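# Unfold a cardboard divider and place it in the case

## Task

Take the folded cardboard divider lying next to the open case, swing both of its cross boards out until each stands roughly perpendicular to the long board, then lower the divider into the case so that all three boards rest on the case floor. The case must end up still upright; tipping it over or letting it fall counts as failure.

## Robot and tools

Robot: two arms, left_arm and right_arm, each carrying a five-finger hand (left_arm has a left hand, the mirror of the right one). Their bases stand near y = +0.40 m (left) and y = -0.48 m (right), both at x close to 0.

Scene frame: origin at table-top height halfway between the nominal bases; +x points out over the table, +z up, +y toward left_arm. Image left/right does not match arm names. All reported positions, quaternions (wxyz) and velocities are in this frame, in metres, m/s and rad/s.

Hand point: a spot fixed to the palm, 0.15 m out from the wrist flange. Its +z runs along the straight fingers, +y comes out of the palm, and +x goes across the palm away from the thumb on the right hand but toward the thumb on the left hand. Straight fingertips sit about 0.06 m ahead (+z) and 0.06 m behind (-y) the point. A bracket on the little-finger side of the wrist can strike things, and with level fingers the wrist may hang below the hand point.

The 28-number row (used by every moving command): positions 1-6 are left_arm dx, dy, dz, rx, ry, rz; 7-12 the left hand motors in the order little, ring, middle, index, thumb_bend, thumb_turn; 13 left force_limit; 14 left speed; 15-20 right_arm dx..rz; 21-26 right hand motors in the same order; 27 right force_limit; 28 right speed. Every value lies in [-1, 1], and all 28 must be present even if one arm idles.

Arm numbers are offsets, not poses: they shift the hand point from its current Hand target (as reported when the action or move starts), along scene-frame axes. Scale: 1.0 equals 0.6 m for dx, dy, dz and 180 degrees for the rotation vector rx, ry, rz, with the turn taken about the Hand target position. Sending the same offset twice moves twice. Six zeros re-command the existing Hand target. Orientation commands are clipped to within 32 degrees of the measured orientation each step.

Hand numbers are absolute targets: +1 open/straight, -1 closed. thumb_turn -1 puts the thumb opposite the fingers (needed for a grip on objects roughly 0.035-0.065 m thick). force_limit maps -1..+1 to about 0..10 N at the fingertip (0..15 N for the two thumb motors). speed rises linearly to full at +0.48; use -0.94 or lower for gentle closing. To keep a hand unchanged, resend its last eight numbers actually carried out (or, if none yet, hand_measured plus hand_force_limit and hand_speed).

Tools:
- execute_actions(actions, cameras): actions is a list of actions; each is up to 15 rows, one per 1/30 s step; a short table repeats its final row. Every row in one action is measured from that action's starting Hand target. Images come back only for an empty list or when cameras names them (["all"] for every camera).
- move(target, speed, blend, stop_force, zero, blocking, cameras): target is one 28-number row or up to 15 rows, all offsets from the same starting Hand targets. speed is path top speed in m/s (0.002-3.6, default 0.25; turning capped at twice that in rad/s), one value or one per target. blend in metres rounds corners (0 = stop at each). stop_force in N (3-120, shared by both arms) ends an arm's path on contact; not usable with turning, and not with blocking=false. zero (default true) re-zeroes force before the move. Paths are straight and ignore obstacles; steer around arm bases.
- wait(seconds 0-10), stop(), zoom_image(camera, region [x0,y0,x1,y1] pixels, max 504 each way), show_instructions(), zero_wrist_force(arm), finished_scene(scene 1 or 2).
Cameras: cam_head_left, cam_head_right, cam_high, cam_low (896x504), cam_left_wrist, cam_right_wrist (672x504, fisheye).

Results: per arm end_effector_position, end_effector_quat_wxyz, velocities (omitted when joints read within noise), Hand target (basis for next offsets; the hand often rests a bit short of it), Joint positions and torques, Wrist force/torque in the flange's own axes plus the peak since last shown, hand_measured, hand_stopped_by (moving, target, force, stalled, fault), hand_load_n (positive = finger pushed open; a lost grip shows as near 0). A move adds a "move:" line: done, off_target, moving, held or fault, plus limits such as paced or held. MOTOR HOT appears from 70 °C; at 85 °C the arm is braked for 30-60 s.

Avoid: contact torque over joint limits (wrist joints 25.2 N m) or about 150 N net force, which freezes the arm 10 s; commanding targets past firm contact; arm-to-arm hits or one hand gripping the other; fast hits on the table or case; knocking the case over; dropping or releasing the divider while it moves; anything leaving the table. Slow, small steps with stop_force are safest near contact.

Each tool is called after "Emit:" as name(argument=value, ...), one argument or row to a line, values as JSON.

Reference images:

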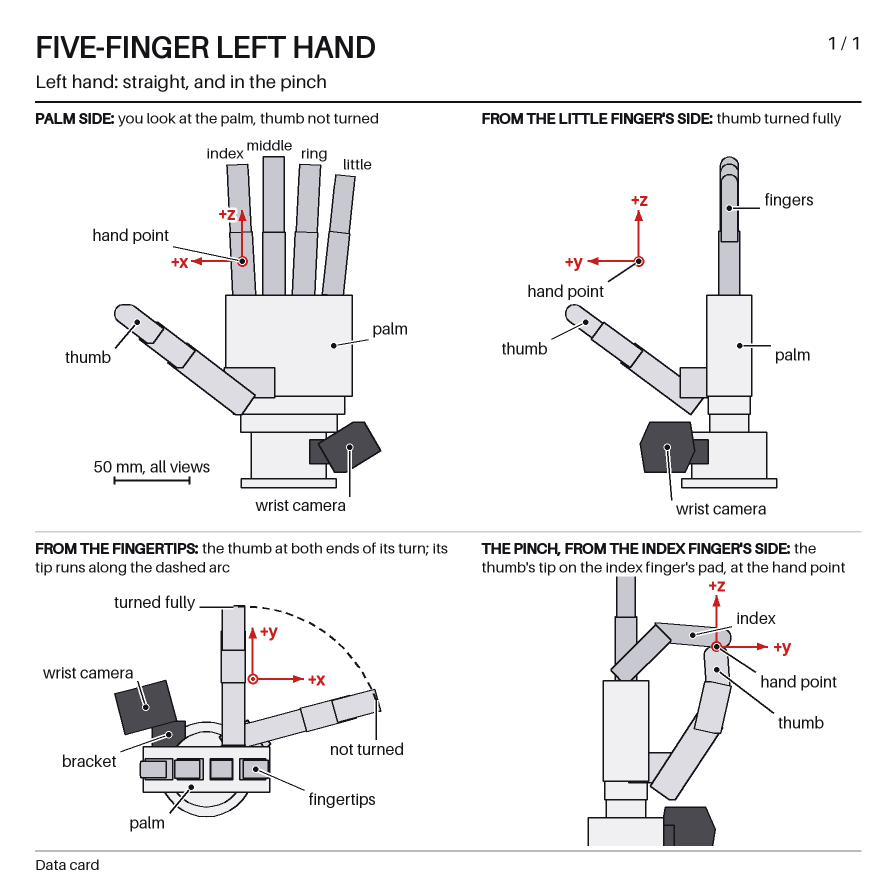

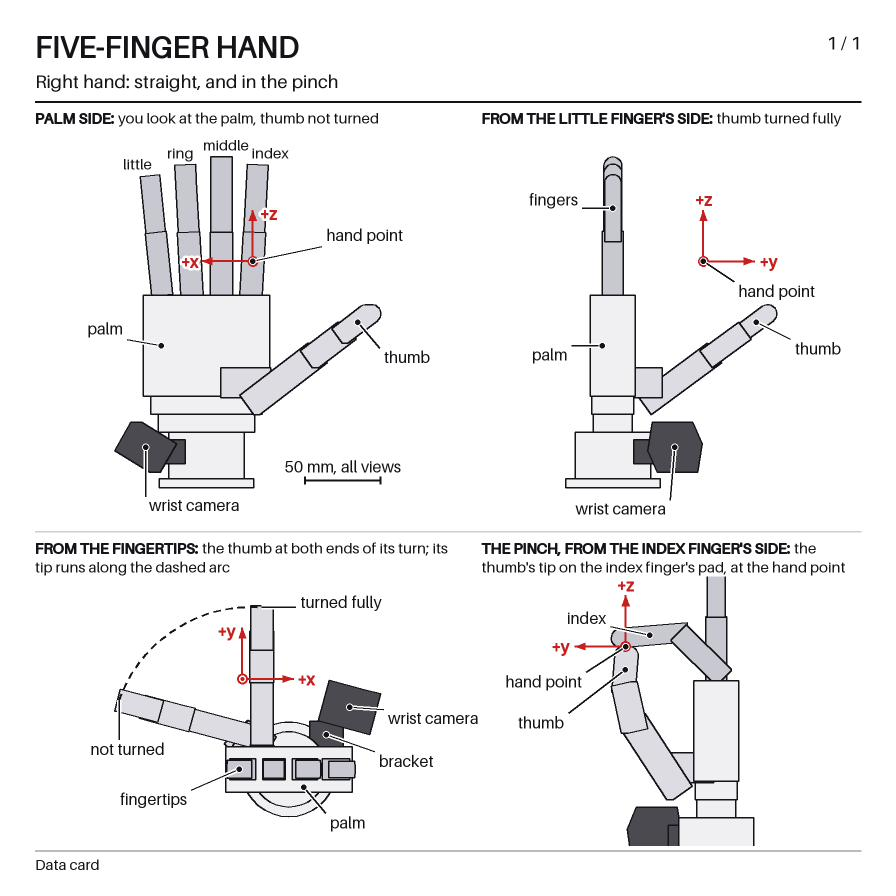

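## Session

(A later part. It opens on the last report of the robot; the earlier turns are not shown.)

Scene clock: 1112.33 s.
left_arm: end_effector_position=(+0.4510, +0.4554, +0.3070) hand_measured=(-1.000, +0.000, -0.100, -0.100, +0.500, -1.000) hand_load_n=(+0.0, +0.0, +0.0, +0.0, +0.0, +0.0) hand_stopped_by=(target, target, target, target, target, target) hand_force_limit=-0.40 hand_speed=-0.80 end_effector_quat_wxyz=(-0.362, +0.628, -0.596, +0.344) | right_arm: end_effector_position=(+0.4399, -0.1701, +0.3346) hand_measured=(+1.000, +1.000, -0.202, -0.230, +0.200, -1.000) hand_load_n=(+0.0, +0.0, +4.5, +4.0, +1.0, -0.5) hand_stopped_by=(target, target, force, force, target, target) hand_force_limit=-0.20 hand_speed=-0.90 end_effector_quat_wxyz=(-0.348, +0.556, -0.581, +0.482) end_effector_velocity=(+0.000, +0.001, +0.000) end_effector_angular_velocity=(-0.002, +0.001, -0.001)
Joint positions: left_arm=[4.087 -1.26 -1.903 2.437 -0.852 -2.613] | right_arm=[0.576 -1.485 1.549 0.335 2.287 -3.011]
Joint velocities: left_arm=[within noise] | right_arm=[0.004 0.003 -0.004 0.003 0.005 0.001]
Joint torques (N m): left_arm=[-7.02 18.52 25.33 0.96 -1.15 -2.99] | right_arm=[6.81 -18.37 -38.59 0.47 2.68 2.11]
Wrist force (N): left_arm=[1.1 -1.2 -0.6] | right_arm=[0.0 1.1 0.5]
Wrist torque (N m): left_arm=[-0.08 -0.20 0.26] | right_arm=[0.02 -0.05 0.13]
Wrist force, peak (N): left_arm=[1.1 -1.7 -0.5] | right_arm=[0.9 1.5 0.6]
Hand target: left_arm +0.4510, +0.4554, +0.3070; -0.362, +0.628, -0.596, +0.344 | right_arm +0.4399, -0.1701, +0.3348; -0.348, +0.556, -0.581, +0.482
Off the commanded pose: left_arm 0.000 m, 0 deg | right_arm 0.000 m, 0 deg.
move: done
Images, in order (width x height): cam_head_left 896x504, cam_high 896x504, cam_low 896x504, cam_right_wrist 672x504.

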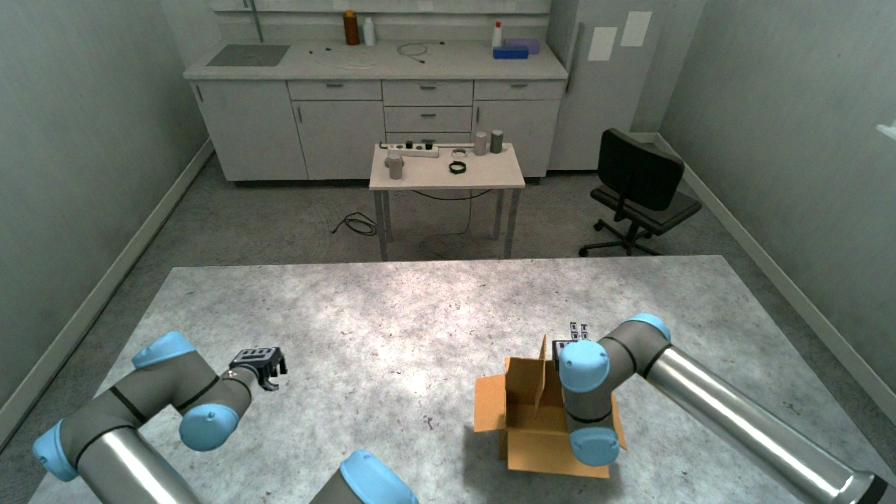

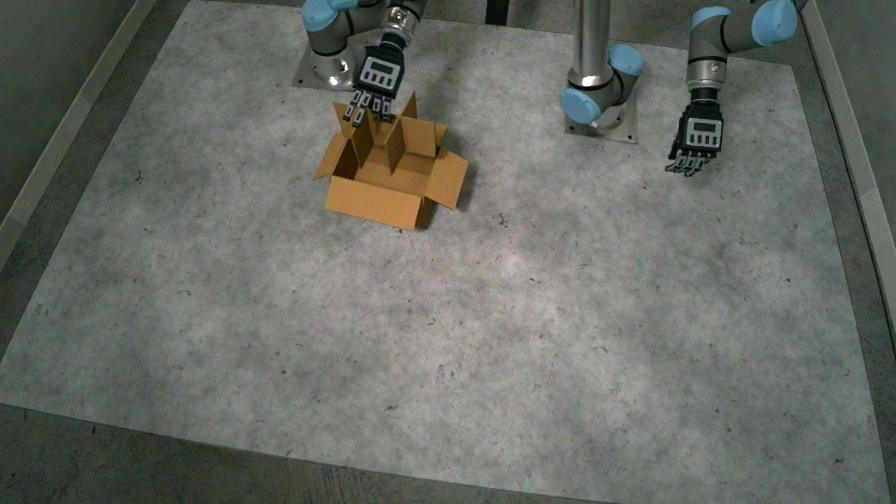

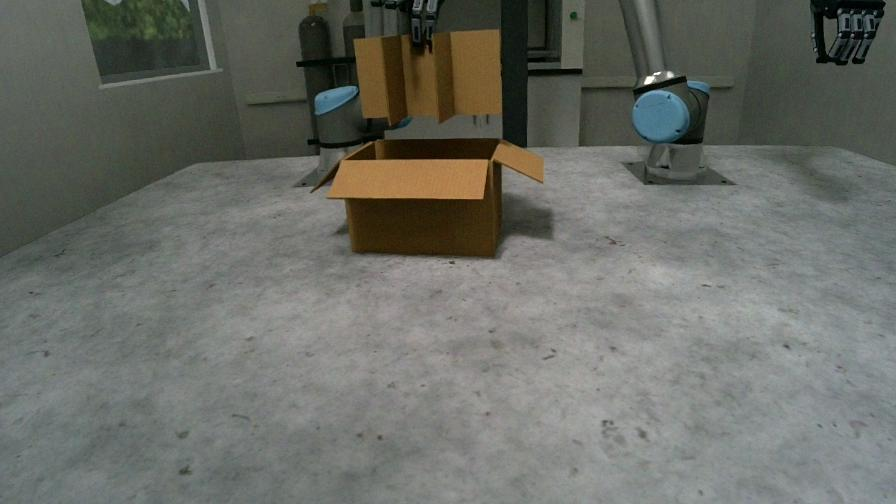

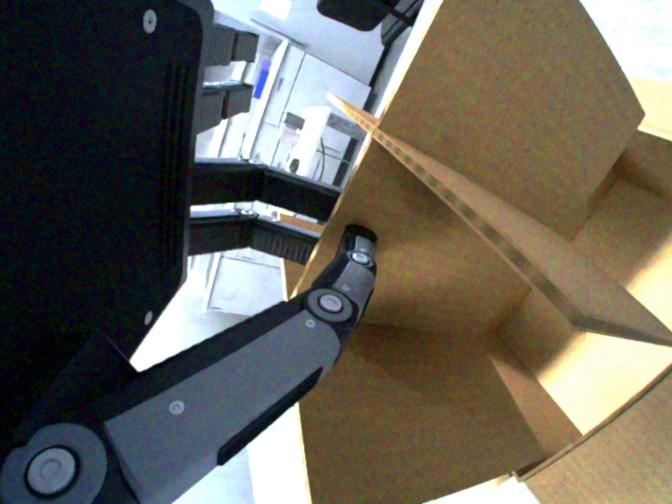

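Emit:
move(
  target=[
    [0,0,0,0,0,0,-1,0,-0.1,-0.1,0.5,-1,-0.4,-0.8,0,0,-0.0580,0,0,0,1,1,-0.8,-0.8,0.2,-1,-0.2,-0.9],
  ],
  speed=0.05,
  cameras=["cam_high","cam_low","cam_right_wrist"],
)

Emit:
zoom_image(
  camera="cam_high",
  region=[320, 90, 400, 200],
)

Emit:
zoom_image(
  camera="cam_high",
  region=[380, 100, 460, 210],
)

Emit:
zoom_image(
  camera="cam_low",
  region=[330, 100, 430, 190],
)

Emit:
zoom_image(
  camera="cam_low",
  region=[420, 100, 520, 190],
)

Scene clock: 1124.17 s.
left_arm: end_effector_position=(+0.4510, +0.4554, +0.3070) hand_measured=(-1.000, +0.000, -0.100, -0.100, +0.500, -1.000) hand_load_n=(+0.0, +0.0, +0.0, +0.0, +0.0, +0.0) hand_stopped_by=(target, target, target, target, target, target) hand_force_limit=-0.40 hand_speed=-0.80 end_effector_quat_wxyz=(-0.362, +0.628, -0.596, +0.344) | right_arm: end_effector_position=(+0.4399, -0.1701, +0.2997) hand_measured=(+1.000, +1.000, -0.202, -0.230, +0.200, -1.000) hand_load_n=(+0.0, +0.0, +4.5, +4.0, +1.5, -0.5) hand_stopped_by=(target, target, force, force, target, target) hand_force_limit=-0.20 hand_speed=-0.90 end_effector_quat_wxyz=(-0.348, +0.556, -0.581, +0.482) end_effector_velocity=(+0.000, -0.001, +0.002) end_effector_angular_velocity=(-0.002, +0.001, +0.000)
Joint positions: left_arm=[4.087 -1.26 -1.903 2.437 -0.852 -2.613] | right_arm=[0.576 -1.476 1.629 0.247 2.287 -3.01]
Joint velocities: left_arm=[within noise] | right_arm=[0 -0.002 -0.003 0.006 0 -0.001]
Joint torques (N m): left_arm=[-7.12 17.9 25.38 0.79 -1.29 -2.77] | right_arm=[5.72 -32.17 -38.17 1.3 1.56 -1.62]
Wrist force (N): left_arm=[0.9 -1.3 -0.7] | right_arm=[0.3 1.3 0.4]
Wrist torque (N m): left_arm=[-0.08 -0.18 0.26] | right_arm=[0.06 -0.08 0.06]
Wrist force, peak (N): left_arm=[1.2 -1.8 -0.5] | right_arm=[0.4 1.7 0.8]
Hand target: left_arm +0.4510, +0.4554, +0.3070; -0.362, +0.628, -0.596, +0.344 | right_arm +0.4399, -0.1701, +0.3000; -0.348, +0.556, -0.581, +0.482
Off the commanded pose: left_arm 0.000 m, 0 deg | right_arm 0.000 m, 0 deg.
move: done
Images, in order (width x height): cam_high 896x504, cam_low 896x504, cam_right_wrist 672x504.

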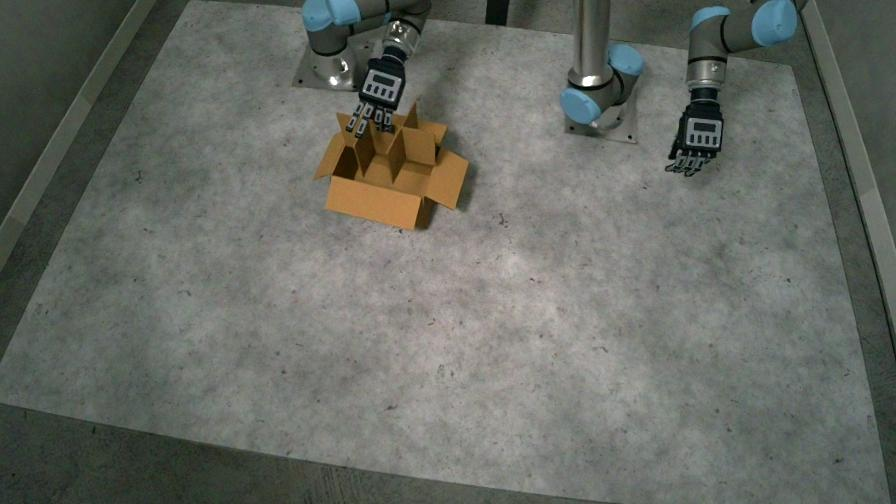

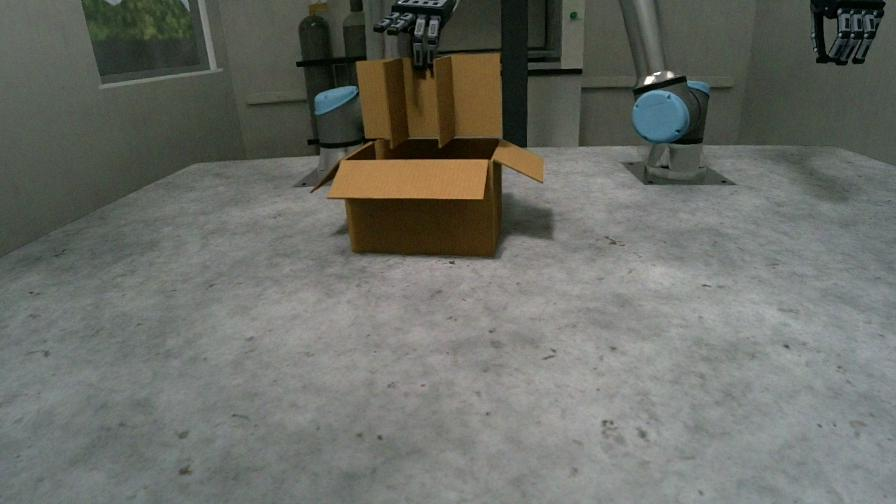

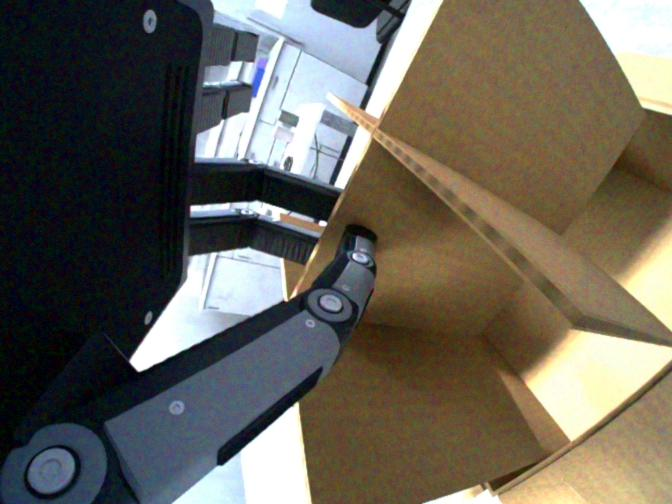

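Scaled by 4.582 from the camera's 896x504 image, which has a finer 1280x720 frame.

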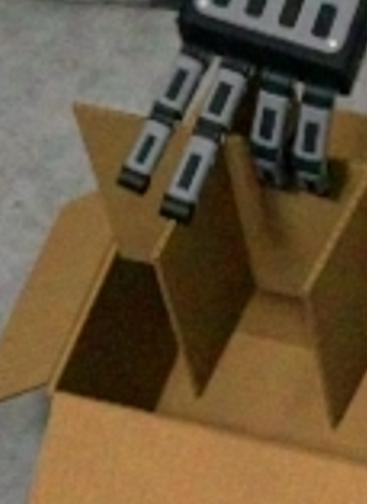

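Scaled by 4.582 from the camera's 896x504 image, which has a finer 1280x720 frame.

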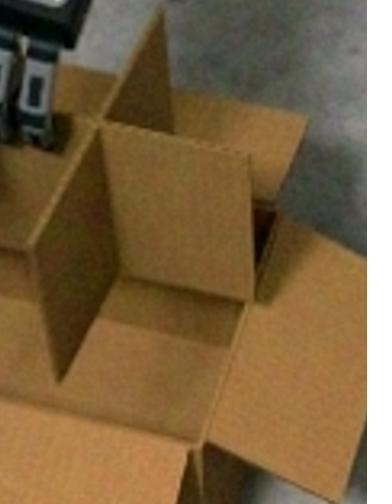

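Scaled by 5.040 from the camera's 896x504 image, which has a finer 1280x720 frame.

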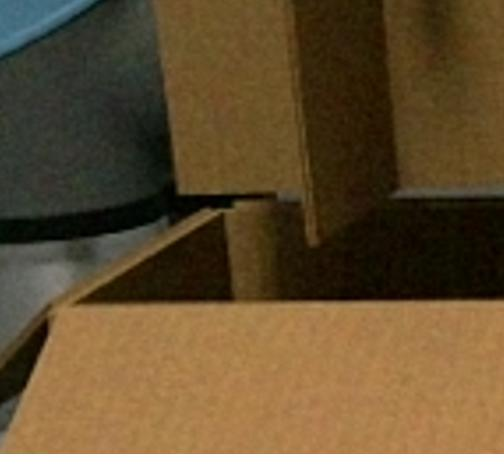

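Scaled by 5.040 from the camera's 896x504 image, which has a finer 1280x720 frame.

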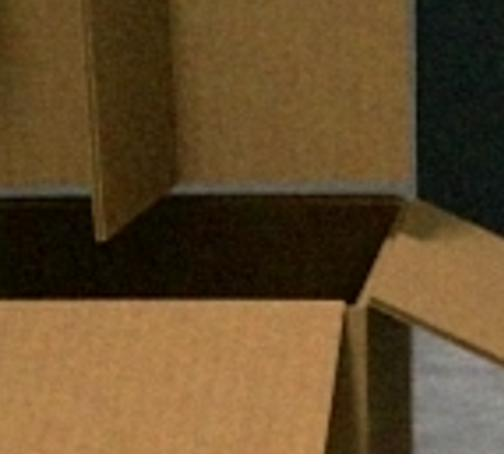

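Emit:
execute_actions(
  actions=[],
  cameras=["cam_high","cam_low","cam_right_wrist"],
)

Scene clock: 1151.67 s.
left_arm: end_effector_position=(+0.4510, +0.4554, +0.3070) hand_measured=(-1.000, +0.000, -0.100, -0.100, +0.500, -1.000) hand_load_n=(+0.0, +0.0, +0.0, +0.0, +0.0, +0.0) hand_stopped_by=(target, target, target, target, target, target) hand_force_limit=-0.40 hand_speed=-0.80 end_effector_quat_wxyz=(-0.362, +0.628, -0.596, +0.344) | right_arm: end_effector_position=(+0.4399, -0.1701, +0.3000) hand_measured=(+1.000, +1.000, -0.202, -0.230, +0.200, -1.000) hand_load_n=(+0.0, +0.0, +4.5, +4.0, +1.0, -0.5) hand_stopped_by=(target, target, force, force, target, target) hand_force_limit=-0.20 hand_speed=-0.90 end_effector_quat_wxyz=(-0.348, +0.556, -0.581, +0.482)
Joint positions: left_arm=[4.087 -1.26 -1.903 2.437 -0.852 -2.613] | right_arm=[0.576 -1.476 1.628 0.247 2.287 -3.01]
Joint velocities: within noise
Joint torques (N m): left_arm=[-7.1 18.78 25.11 0.66 -0.9 -2.71] | right_arm=[-0.71 -31.59 -39.85 -0.79 -1.32 -1.8]
Motor temperatures (°C): left_arm=[30 31 30 38 37 38] | right_arm=[31 33 33 35 40 39]
Wrist force (N): left_arm=[0.9 -1.7 -0.6] | right_arm=[0.6 1.4 0.4]
Wrist torque (N m): left_arm=[-0.14 -0.18 0.26] | right_arm=[0.08 -0.13 0.08]
Wrist force, peak (N): left_arm=[1.1 -1.7 -0.6] | right_arm=[0.6 1.6 0.5]
Hand target: left_arm +0.4510, +0.4554, +0.3070; -0.362, +0.628, -0.596, +0.344 | right_arm +0.4399, -0.1701, +0.3000; -0.348, +0.556, -0.581, +0.482
Off the commanded pose: left_arm 0.000 m, 0 deg | right_arm 0.000 m, 0 deg.
Images, in order (width x height): cam_high 896x504, cam_low 896x504, cam_right_wrist 672x504.

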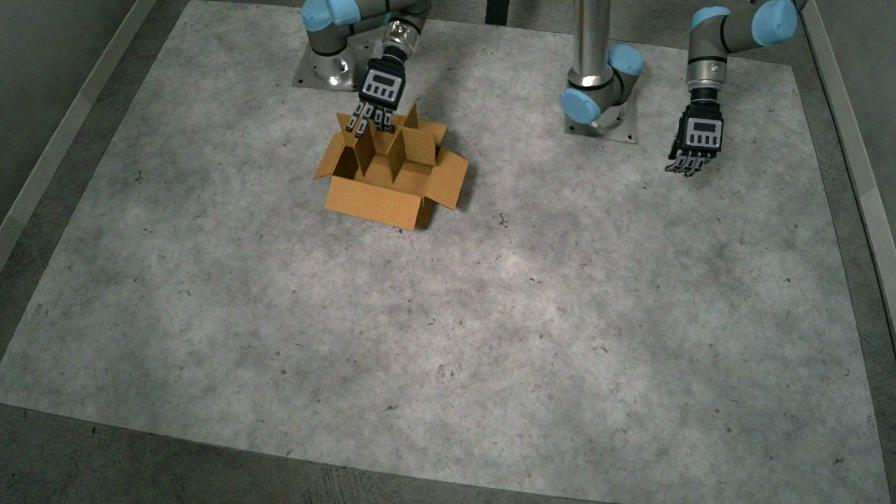

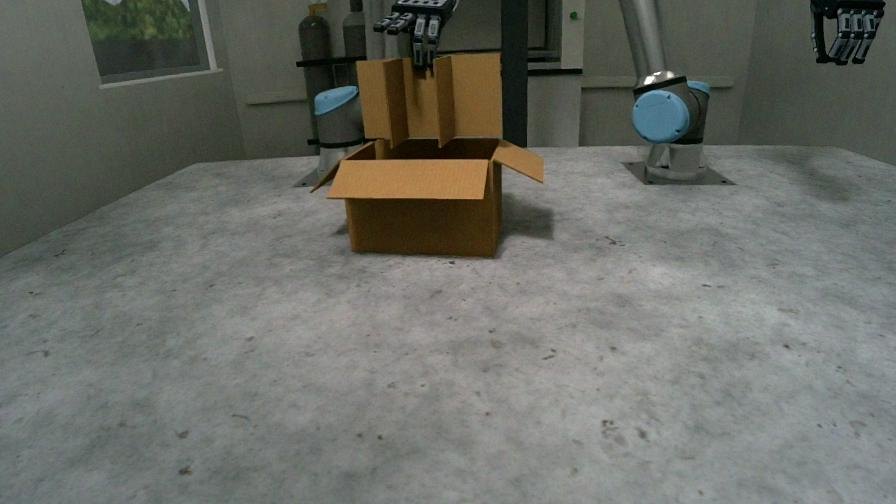

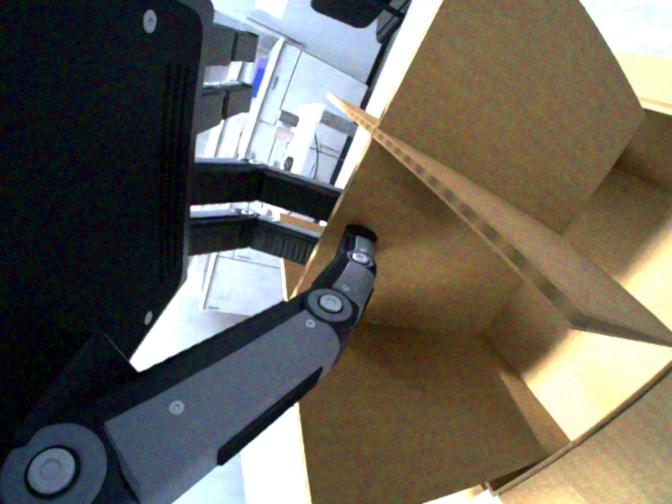

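Emit:
zoom_image(
  camera="cam_high",
  region=[310, 90, 480, 240],
)

Emit:
zoom_image(
  camera="cam_low",
  region=[320, 40, 560, 270],
)

Scaled by 2.965 from the camera's 896x504 image, which has a finer 1280x720 frame.

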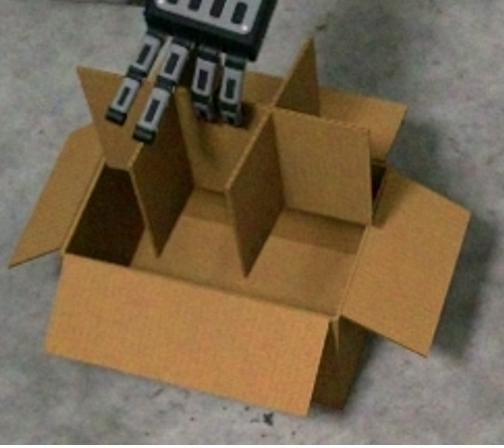

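Scaled by 2.100 from the camera's 896x504 image, which has a finer 1280x720 frame.

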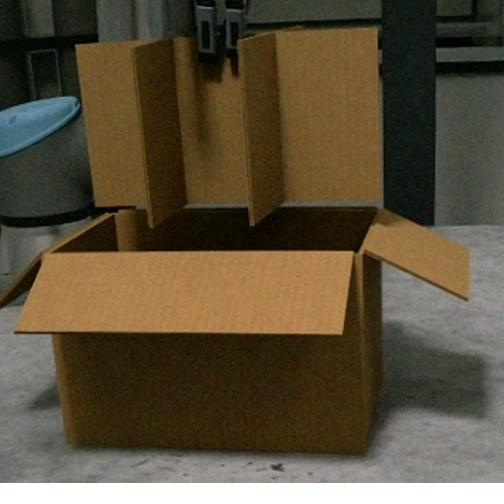

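Emit:
zoom_image(
  camera="cam_low",
  region=[335, 110, 435, 190],
)

Emit:
zoom_image(
  camera="cam_high",
  region=[320, 90, 400, 190],
)

Emit:
zoom_image(
  camera="cam_high",
  region=[400, 100, 470, 210],
)

Scaled by 5.040 from the camera's 896x504 image, which has a finer 1280x720 frame.

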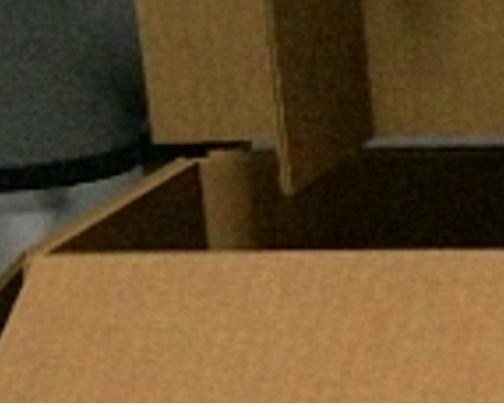

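Scaled by 5.040 from the camera's 896x504 image, which has a finer 1280x720 frame.

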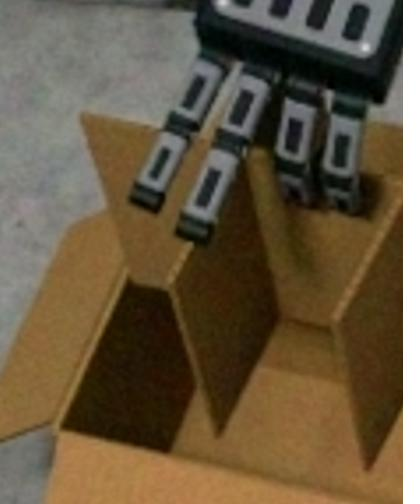

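Scaled by 4.582 from the camera's 896x504 image, which has a finer 1280x720 frame.

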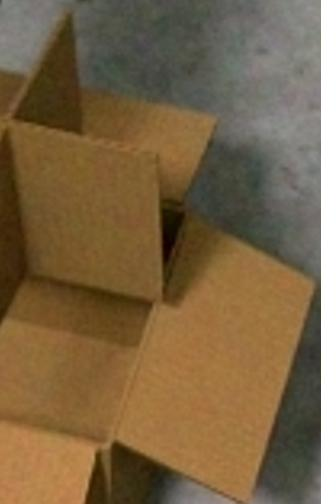

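Emit:
move(
  target=[
    [0,0,0,0,0,0,-1,0,-0.1,-0.1,0.5,-1,-0.4,-0.8,-0.0042,-0.0213,0,0,0,0,1,1,-0.8,-0.8,0.2,-1,-0.2,-0.9],
    [0,0,0,0,0,0,-1,0,-0.1,-0.1,0.5,-1,-0.4,-0.8,-0.0042,-0.0213,-0.0217,0,0,0,1,1,-0.8,-0.8,0.2,-1,-0.2,-0.9],
  ],
  speed=0.03,
  stop_force=4,
  cameras=["cam_high","cam_low","cam_right_wrist"],
)

Emit:
zoom_image(
  camera="cam_low",
  region=[335, 100, 435, 180],
)

Emit:
zoom_image(
  camera="cam_low",
  region=[420, 100, 520, 180],
)

Emit:
zoom_image(
  camera="cam_high",
  region=[320, 90, 400, 190],
)

Emit:
zoom_image(
  camera="cam_high",
  region=[390, 110, 470, 210],
)

Scene clock: 1214.93 s.
left_arm: end_effector_position=(+0.4510, +0.4554, +0.3070) hand_measured=(-1.000, +0.000, -0.100, -0.100, +0.500, -1.000) hand_load_n=(+0.0, +0.0, +0.5, +0.0, +0.0, +0.0) hand_stopped_by=(target, target, target, target, target, target) hand_force_limit=-0.40 hand_speed=-0.80 end_effector_quat_wxyz=(-0.362, +0.628, -0.596, +0.344) | right_arm: end_effector_position=(+0.4374, -0.1829, +0.2869) hand_measured=(+1.000, +1.000, -0.202, -0.230, +0.200, -1.000) hand_load_n=(+0.0, +0.0, +4.5, +4.0, +1.0, +0.0) hand_stopped_by=(target, target, force, force, target, target) hand_force_limit=-0.20 hand_speed=-0.90 end_effector_quat_wxyz=(-0.348, +0.556, -0.581, +0.482)
Joint positions: left_arm=[4.087 -1.26 -1.903 2.437 -0.852 -2.613] | right_arm=[0.552 -1.502 1.689 0.204 2.264 -3.023]
Joint torques (N m): left_arm=[-6.28 18.61 23.62 0.77 -1.08 -2.78] | right_arm=[8.14 -28.72 -38.79 1.15 2.7 2.01]
Wrist force (N): left_arm=[1.1 -1.3 -0.5] | right_arm=[0.5 0.9 0.5]
Wrist torque (N m): left_arm=[-0.09 -0.20 0.26] | right_arm=[-0.02 -0.12 0.14]
Wrist force, peak (N): left_arm=[1.2 -1.8 -0.6] | right_arm=[0.6 1.5 0.6]
Hand target: left_arm +0.4510, +0.4554, +0.3070; -0.362, +0.628, -0.596, +0.344 | right_arm +0.4374, -0.1829, +0.2869; -0.348, +0.556, -0.581, +0.482
Off the commanded pose: left_arm 0.000 m, 0 deg | right_arm 0.000 m, 0 deg.
move: done
Images, in order (width x height): cam_high 896x504, cam_low 896x504, cam_right_wrist 672x504.

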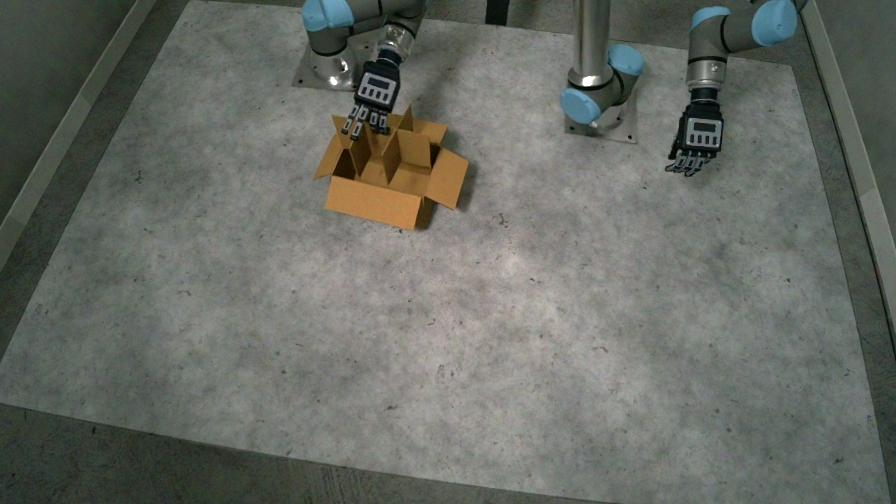

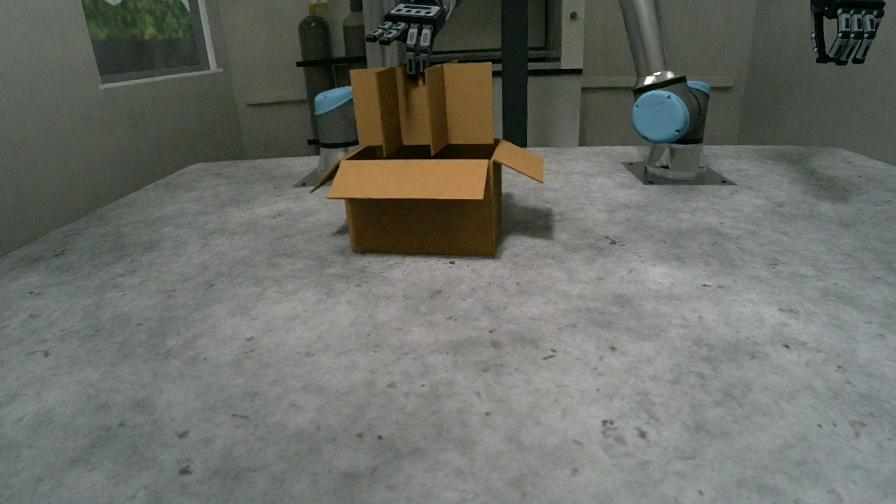

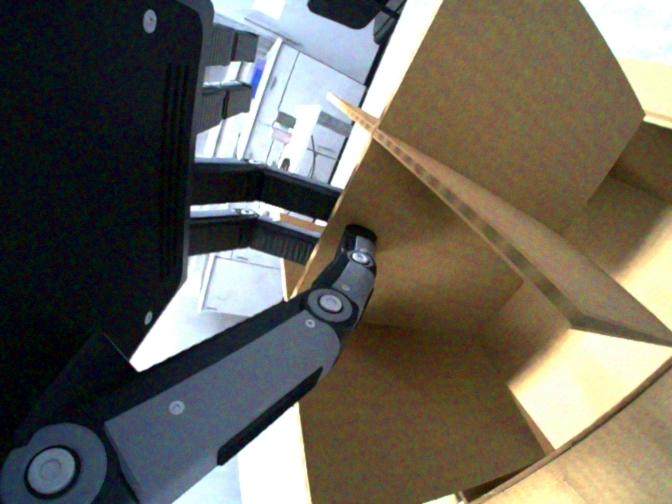

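Scaled by 5.040 from the camera's 896x504 image, which has a finer 1280x720 frame.

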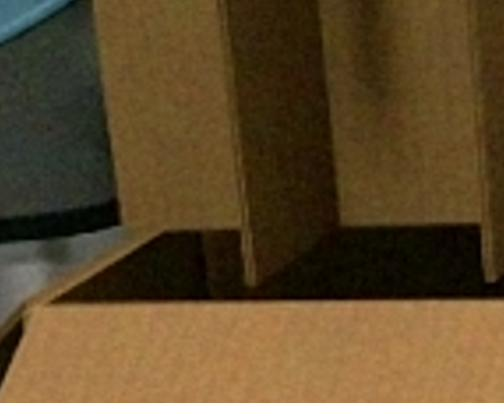

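Scaled by 5.040 from the camera's 896x504 image, which has a finer 1280x720 frame.

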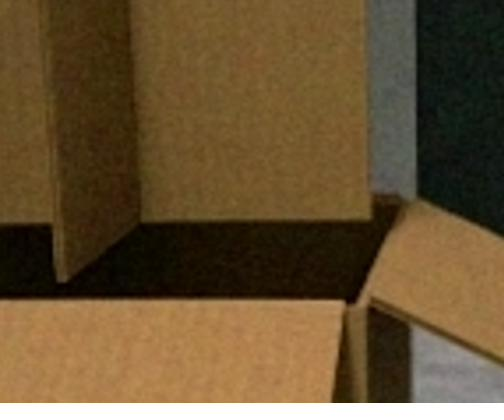

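Scaled by 5.040 from the camera's 896x504 image, which has a finer 1280x720 frame.

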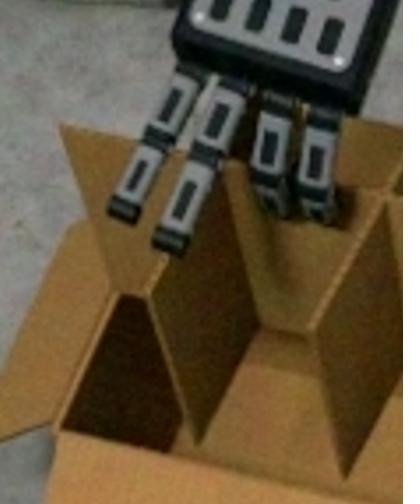

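Scaled by 5.040 from the camera's 896x504 image, which has a finer 1280x720 frame.

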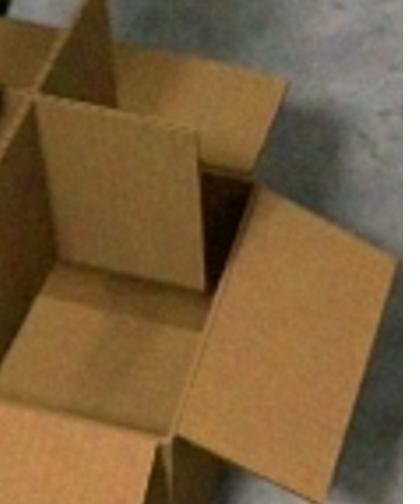

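Emit:
zoom_image(
  camera="cam_low",
  region=[330, 60, 530, 180],
)

Emit:
zoom_image(
  camera="cam_high",
  region=[320, 90, 470, 220],
)

Scaled by 2.520 from the camera's 896x504 image, which has a finer 1280x720 frame.

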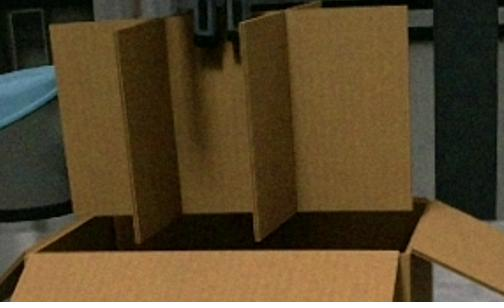

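Scaled by 3.360 from the camera's 896x504 image, which has a finer 1280x720 frame.

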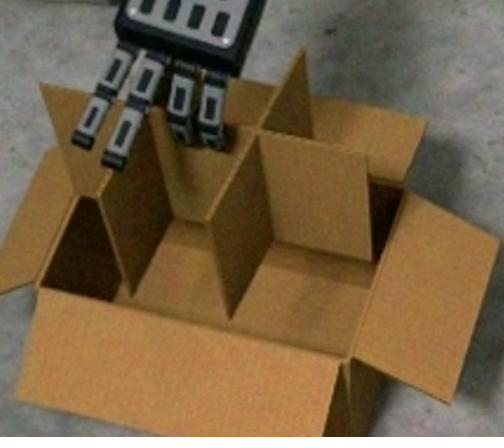

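Emit:
move(
  target=[
    [0,0,0,0,0,0,-1,0,-0.1,-0.1,0.5,-1,-0.4,-0.8,0.0053,0.0015,0,0,0,0.0033,1,1,-0.8,-0.8,0.2,-1,-0.2,-0.9],
    [0,0,0,0,0,0,-1,0,-0.1,-0.1,0.5,-1,-0.4,-0.8,0.0053,0.0015,-0.0083,0,0,0.0033,1,1,-0.8,-0.8,0.2,-1,-0.2,-0.9],
  ],
  speed=0.02,
  stop_force=3,
  cameras=["cam_high","cam_low","cam_right_wrist"],
)

Emit:
zoom_image(
  camera="cam_low",
  region=[330, 90, 430, 180],
)

Emit:
zoom_image(
  camera="cam_low",
  region=[420, 90, 520, 180],
)

Emit:
zoom_image(
  camera="cam_high",
  region=[320, 110, 400, 210],
)

Emit:
zoom_image(
  camera="cam_high",
  region=[380, 110, 460, 210],
)

Scene clock: 1328.07 s.
left_arm: end_effector_position=(+0.4510, +0.4554, +0.3070) hand_measured=(-1.000, +0.000, -0.100, -0.100, +0.500, -1.000) hand_load_n=(+0.0, +0.0, +0.0, +0.0, +0.0, +0.0) hand_stopped_by=(target, target, target, target, target, target) hand_force_limit=-0.40 hand_speed=-0.80 end_effector_quat_wxyz=(-0.362, +0.628, -0.596, +0.344) | right_arm: end_effector_position=(+0.4406, -0.1820, +0.2820) hand_measured=(+1.000, +1.000, -0.202, -0.230, +0.200, -1.000) hand_load_n=(+0.0, +0.0, +4.5, +4.0, +1.0, -0.5) hand_stopped_by=(target, target, force, force, target, target) hand_force_limit=-0.20 hand_speed=-0.90 end_effector_quat_wxyz=(-0.350, +0.559, -0.578, +0.480)
Joint positions: left_arm=[4.087 -1.26 -1.903 2.437 -0.852 -2.613] | right_arm=[0.544 -1.499 1.698 0.186 2.248 -3.032]
Joint torques (N m): left_arm=[-5.69 19.47 23.37 0.65 -0.86 -2.64] | right_arm=[4.75 -31.84 -39.84 1.03 2.73 2.56]
Wrist force (N): left_arm=[0.9 -1.4 -0.6] | right_arm=[0.5 1.0 0.3]
Wrist torque (N m): left_arm=[-0.10 -0.18 0.26] | right_arm=[0.02 -0.13 0.12]
Wrist force, peak (N): left_arm=[1.3 -1.6 -0.8] | right_arm=[0.2 1.4 0.6]
Hand target: left_arm +0.4510, +0.4554, +0.3070; -0.362, +0.628, -0.596, +0.344 | right_arm +0.4406, -0.1820, +0.2820; -0.350, +0.559, -0.578, +0.480
Off the commanded pose: left_arm 0.000 m, 0 deg | right_arm 0.000 m, 0 deg.
move: done
Images, in order (width x height): cam_high 896x504, cam_low 896x504, cam_right_wrist 672x504.

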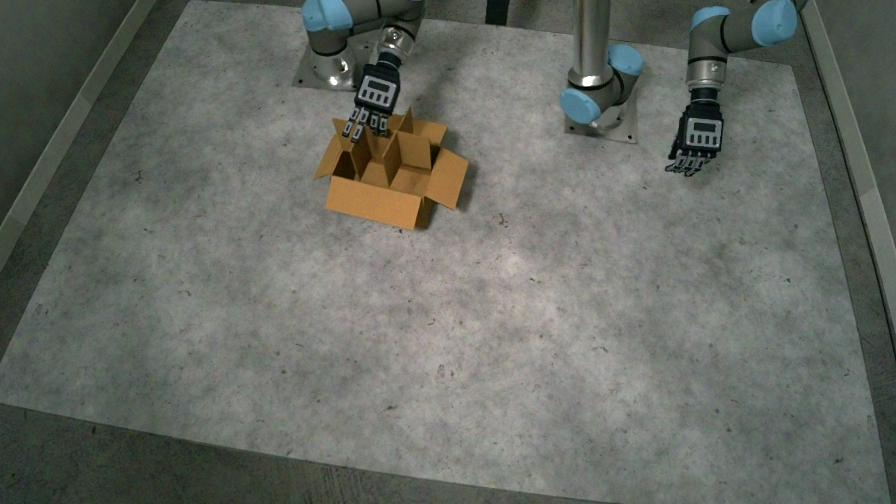

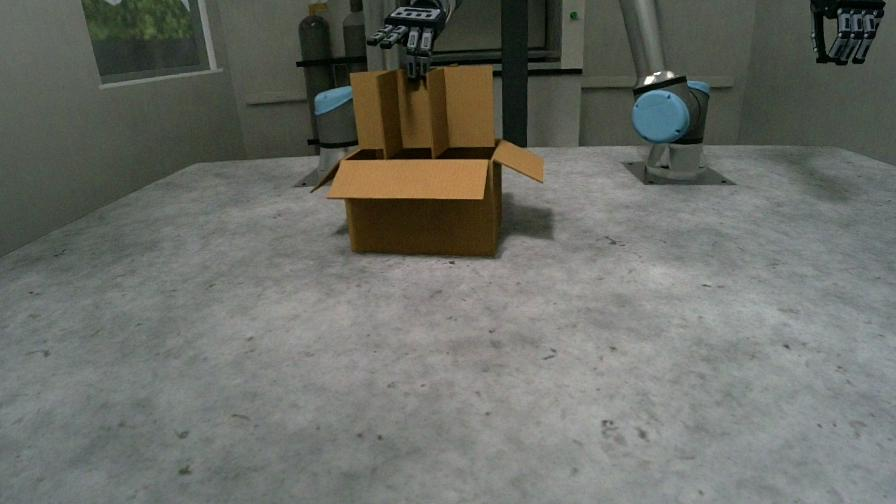

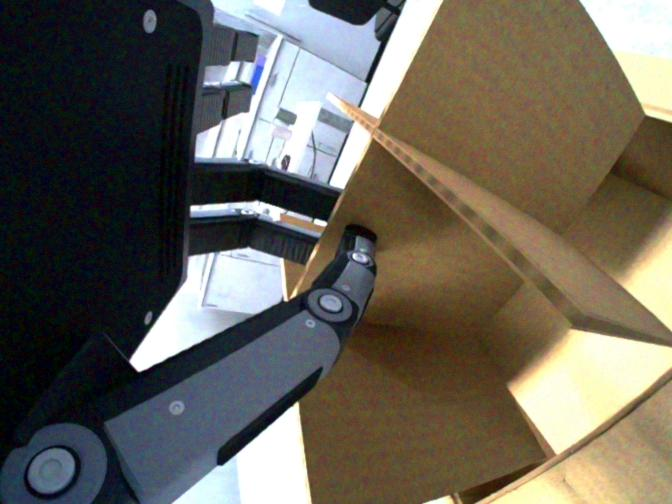

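Scaled by 5.040 from the camera's 896x504 image, which has a finer 1280x720 frame.

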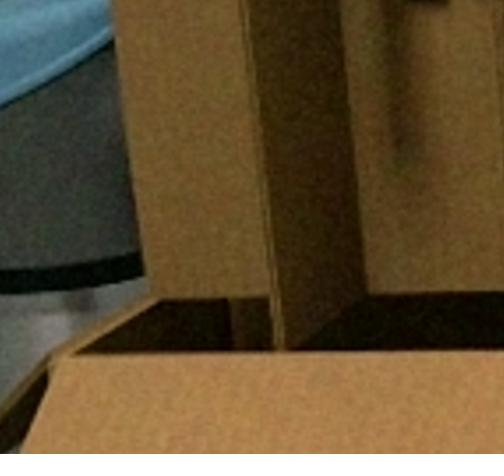

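Scaled by 5.040 from the camera's 896x504 image, which has a finer 1280x720 frame.

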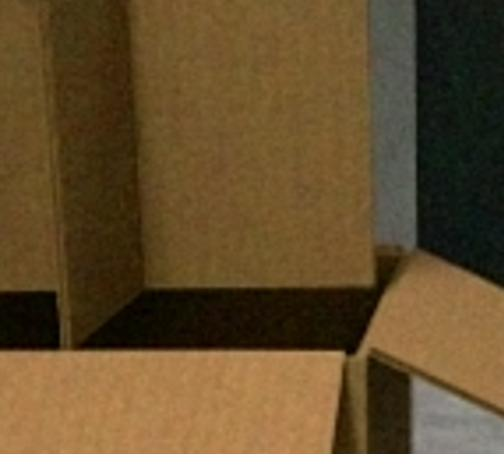

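Scaled by 5.040 from the camera's 896x504 image, which has a finer 1280x720 frame.

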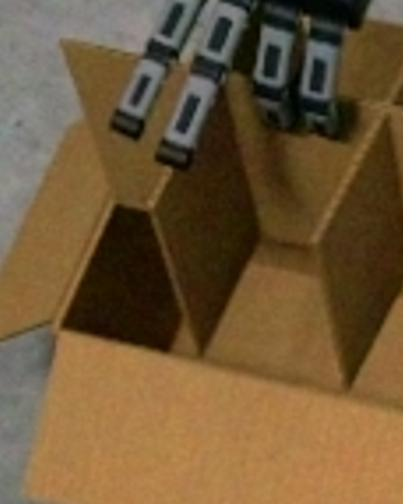

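Scaled by 5.040 from the camera's 896x504 image, which has a finer 1280x720 frame.

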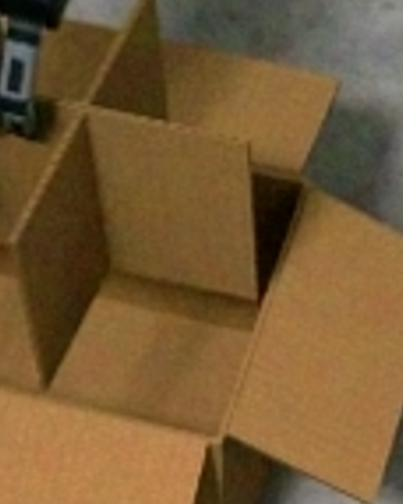

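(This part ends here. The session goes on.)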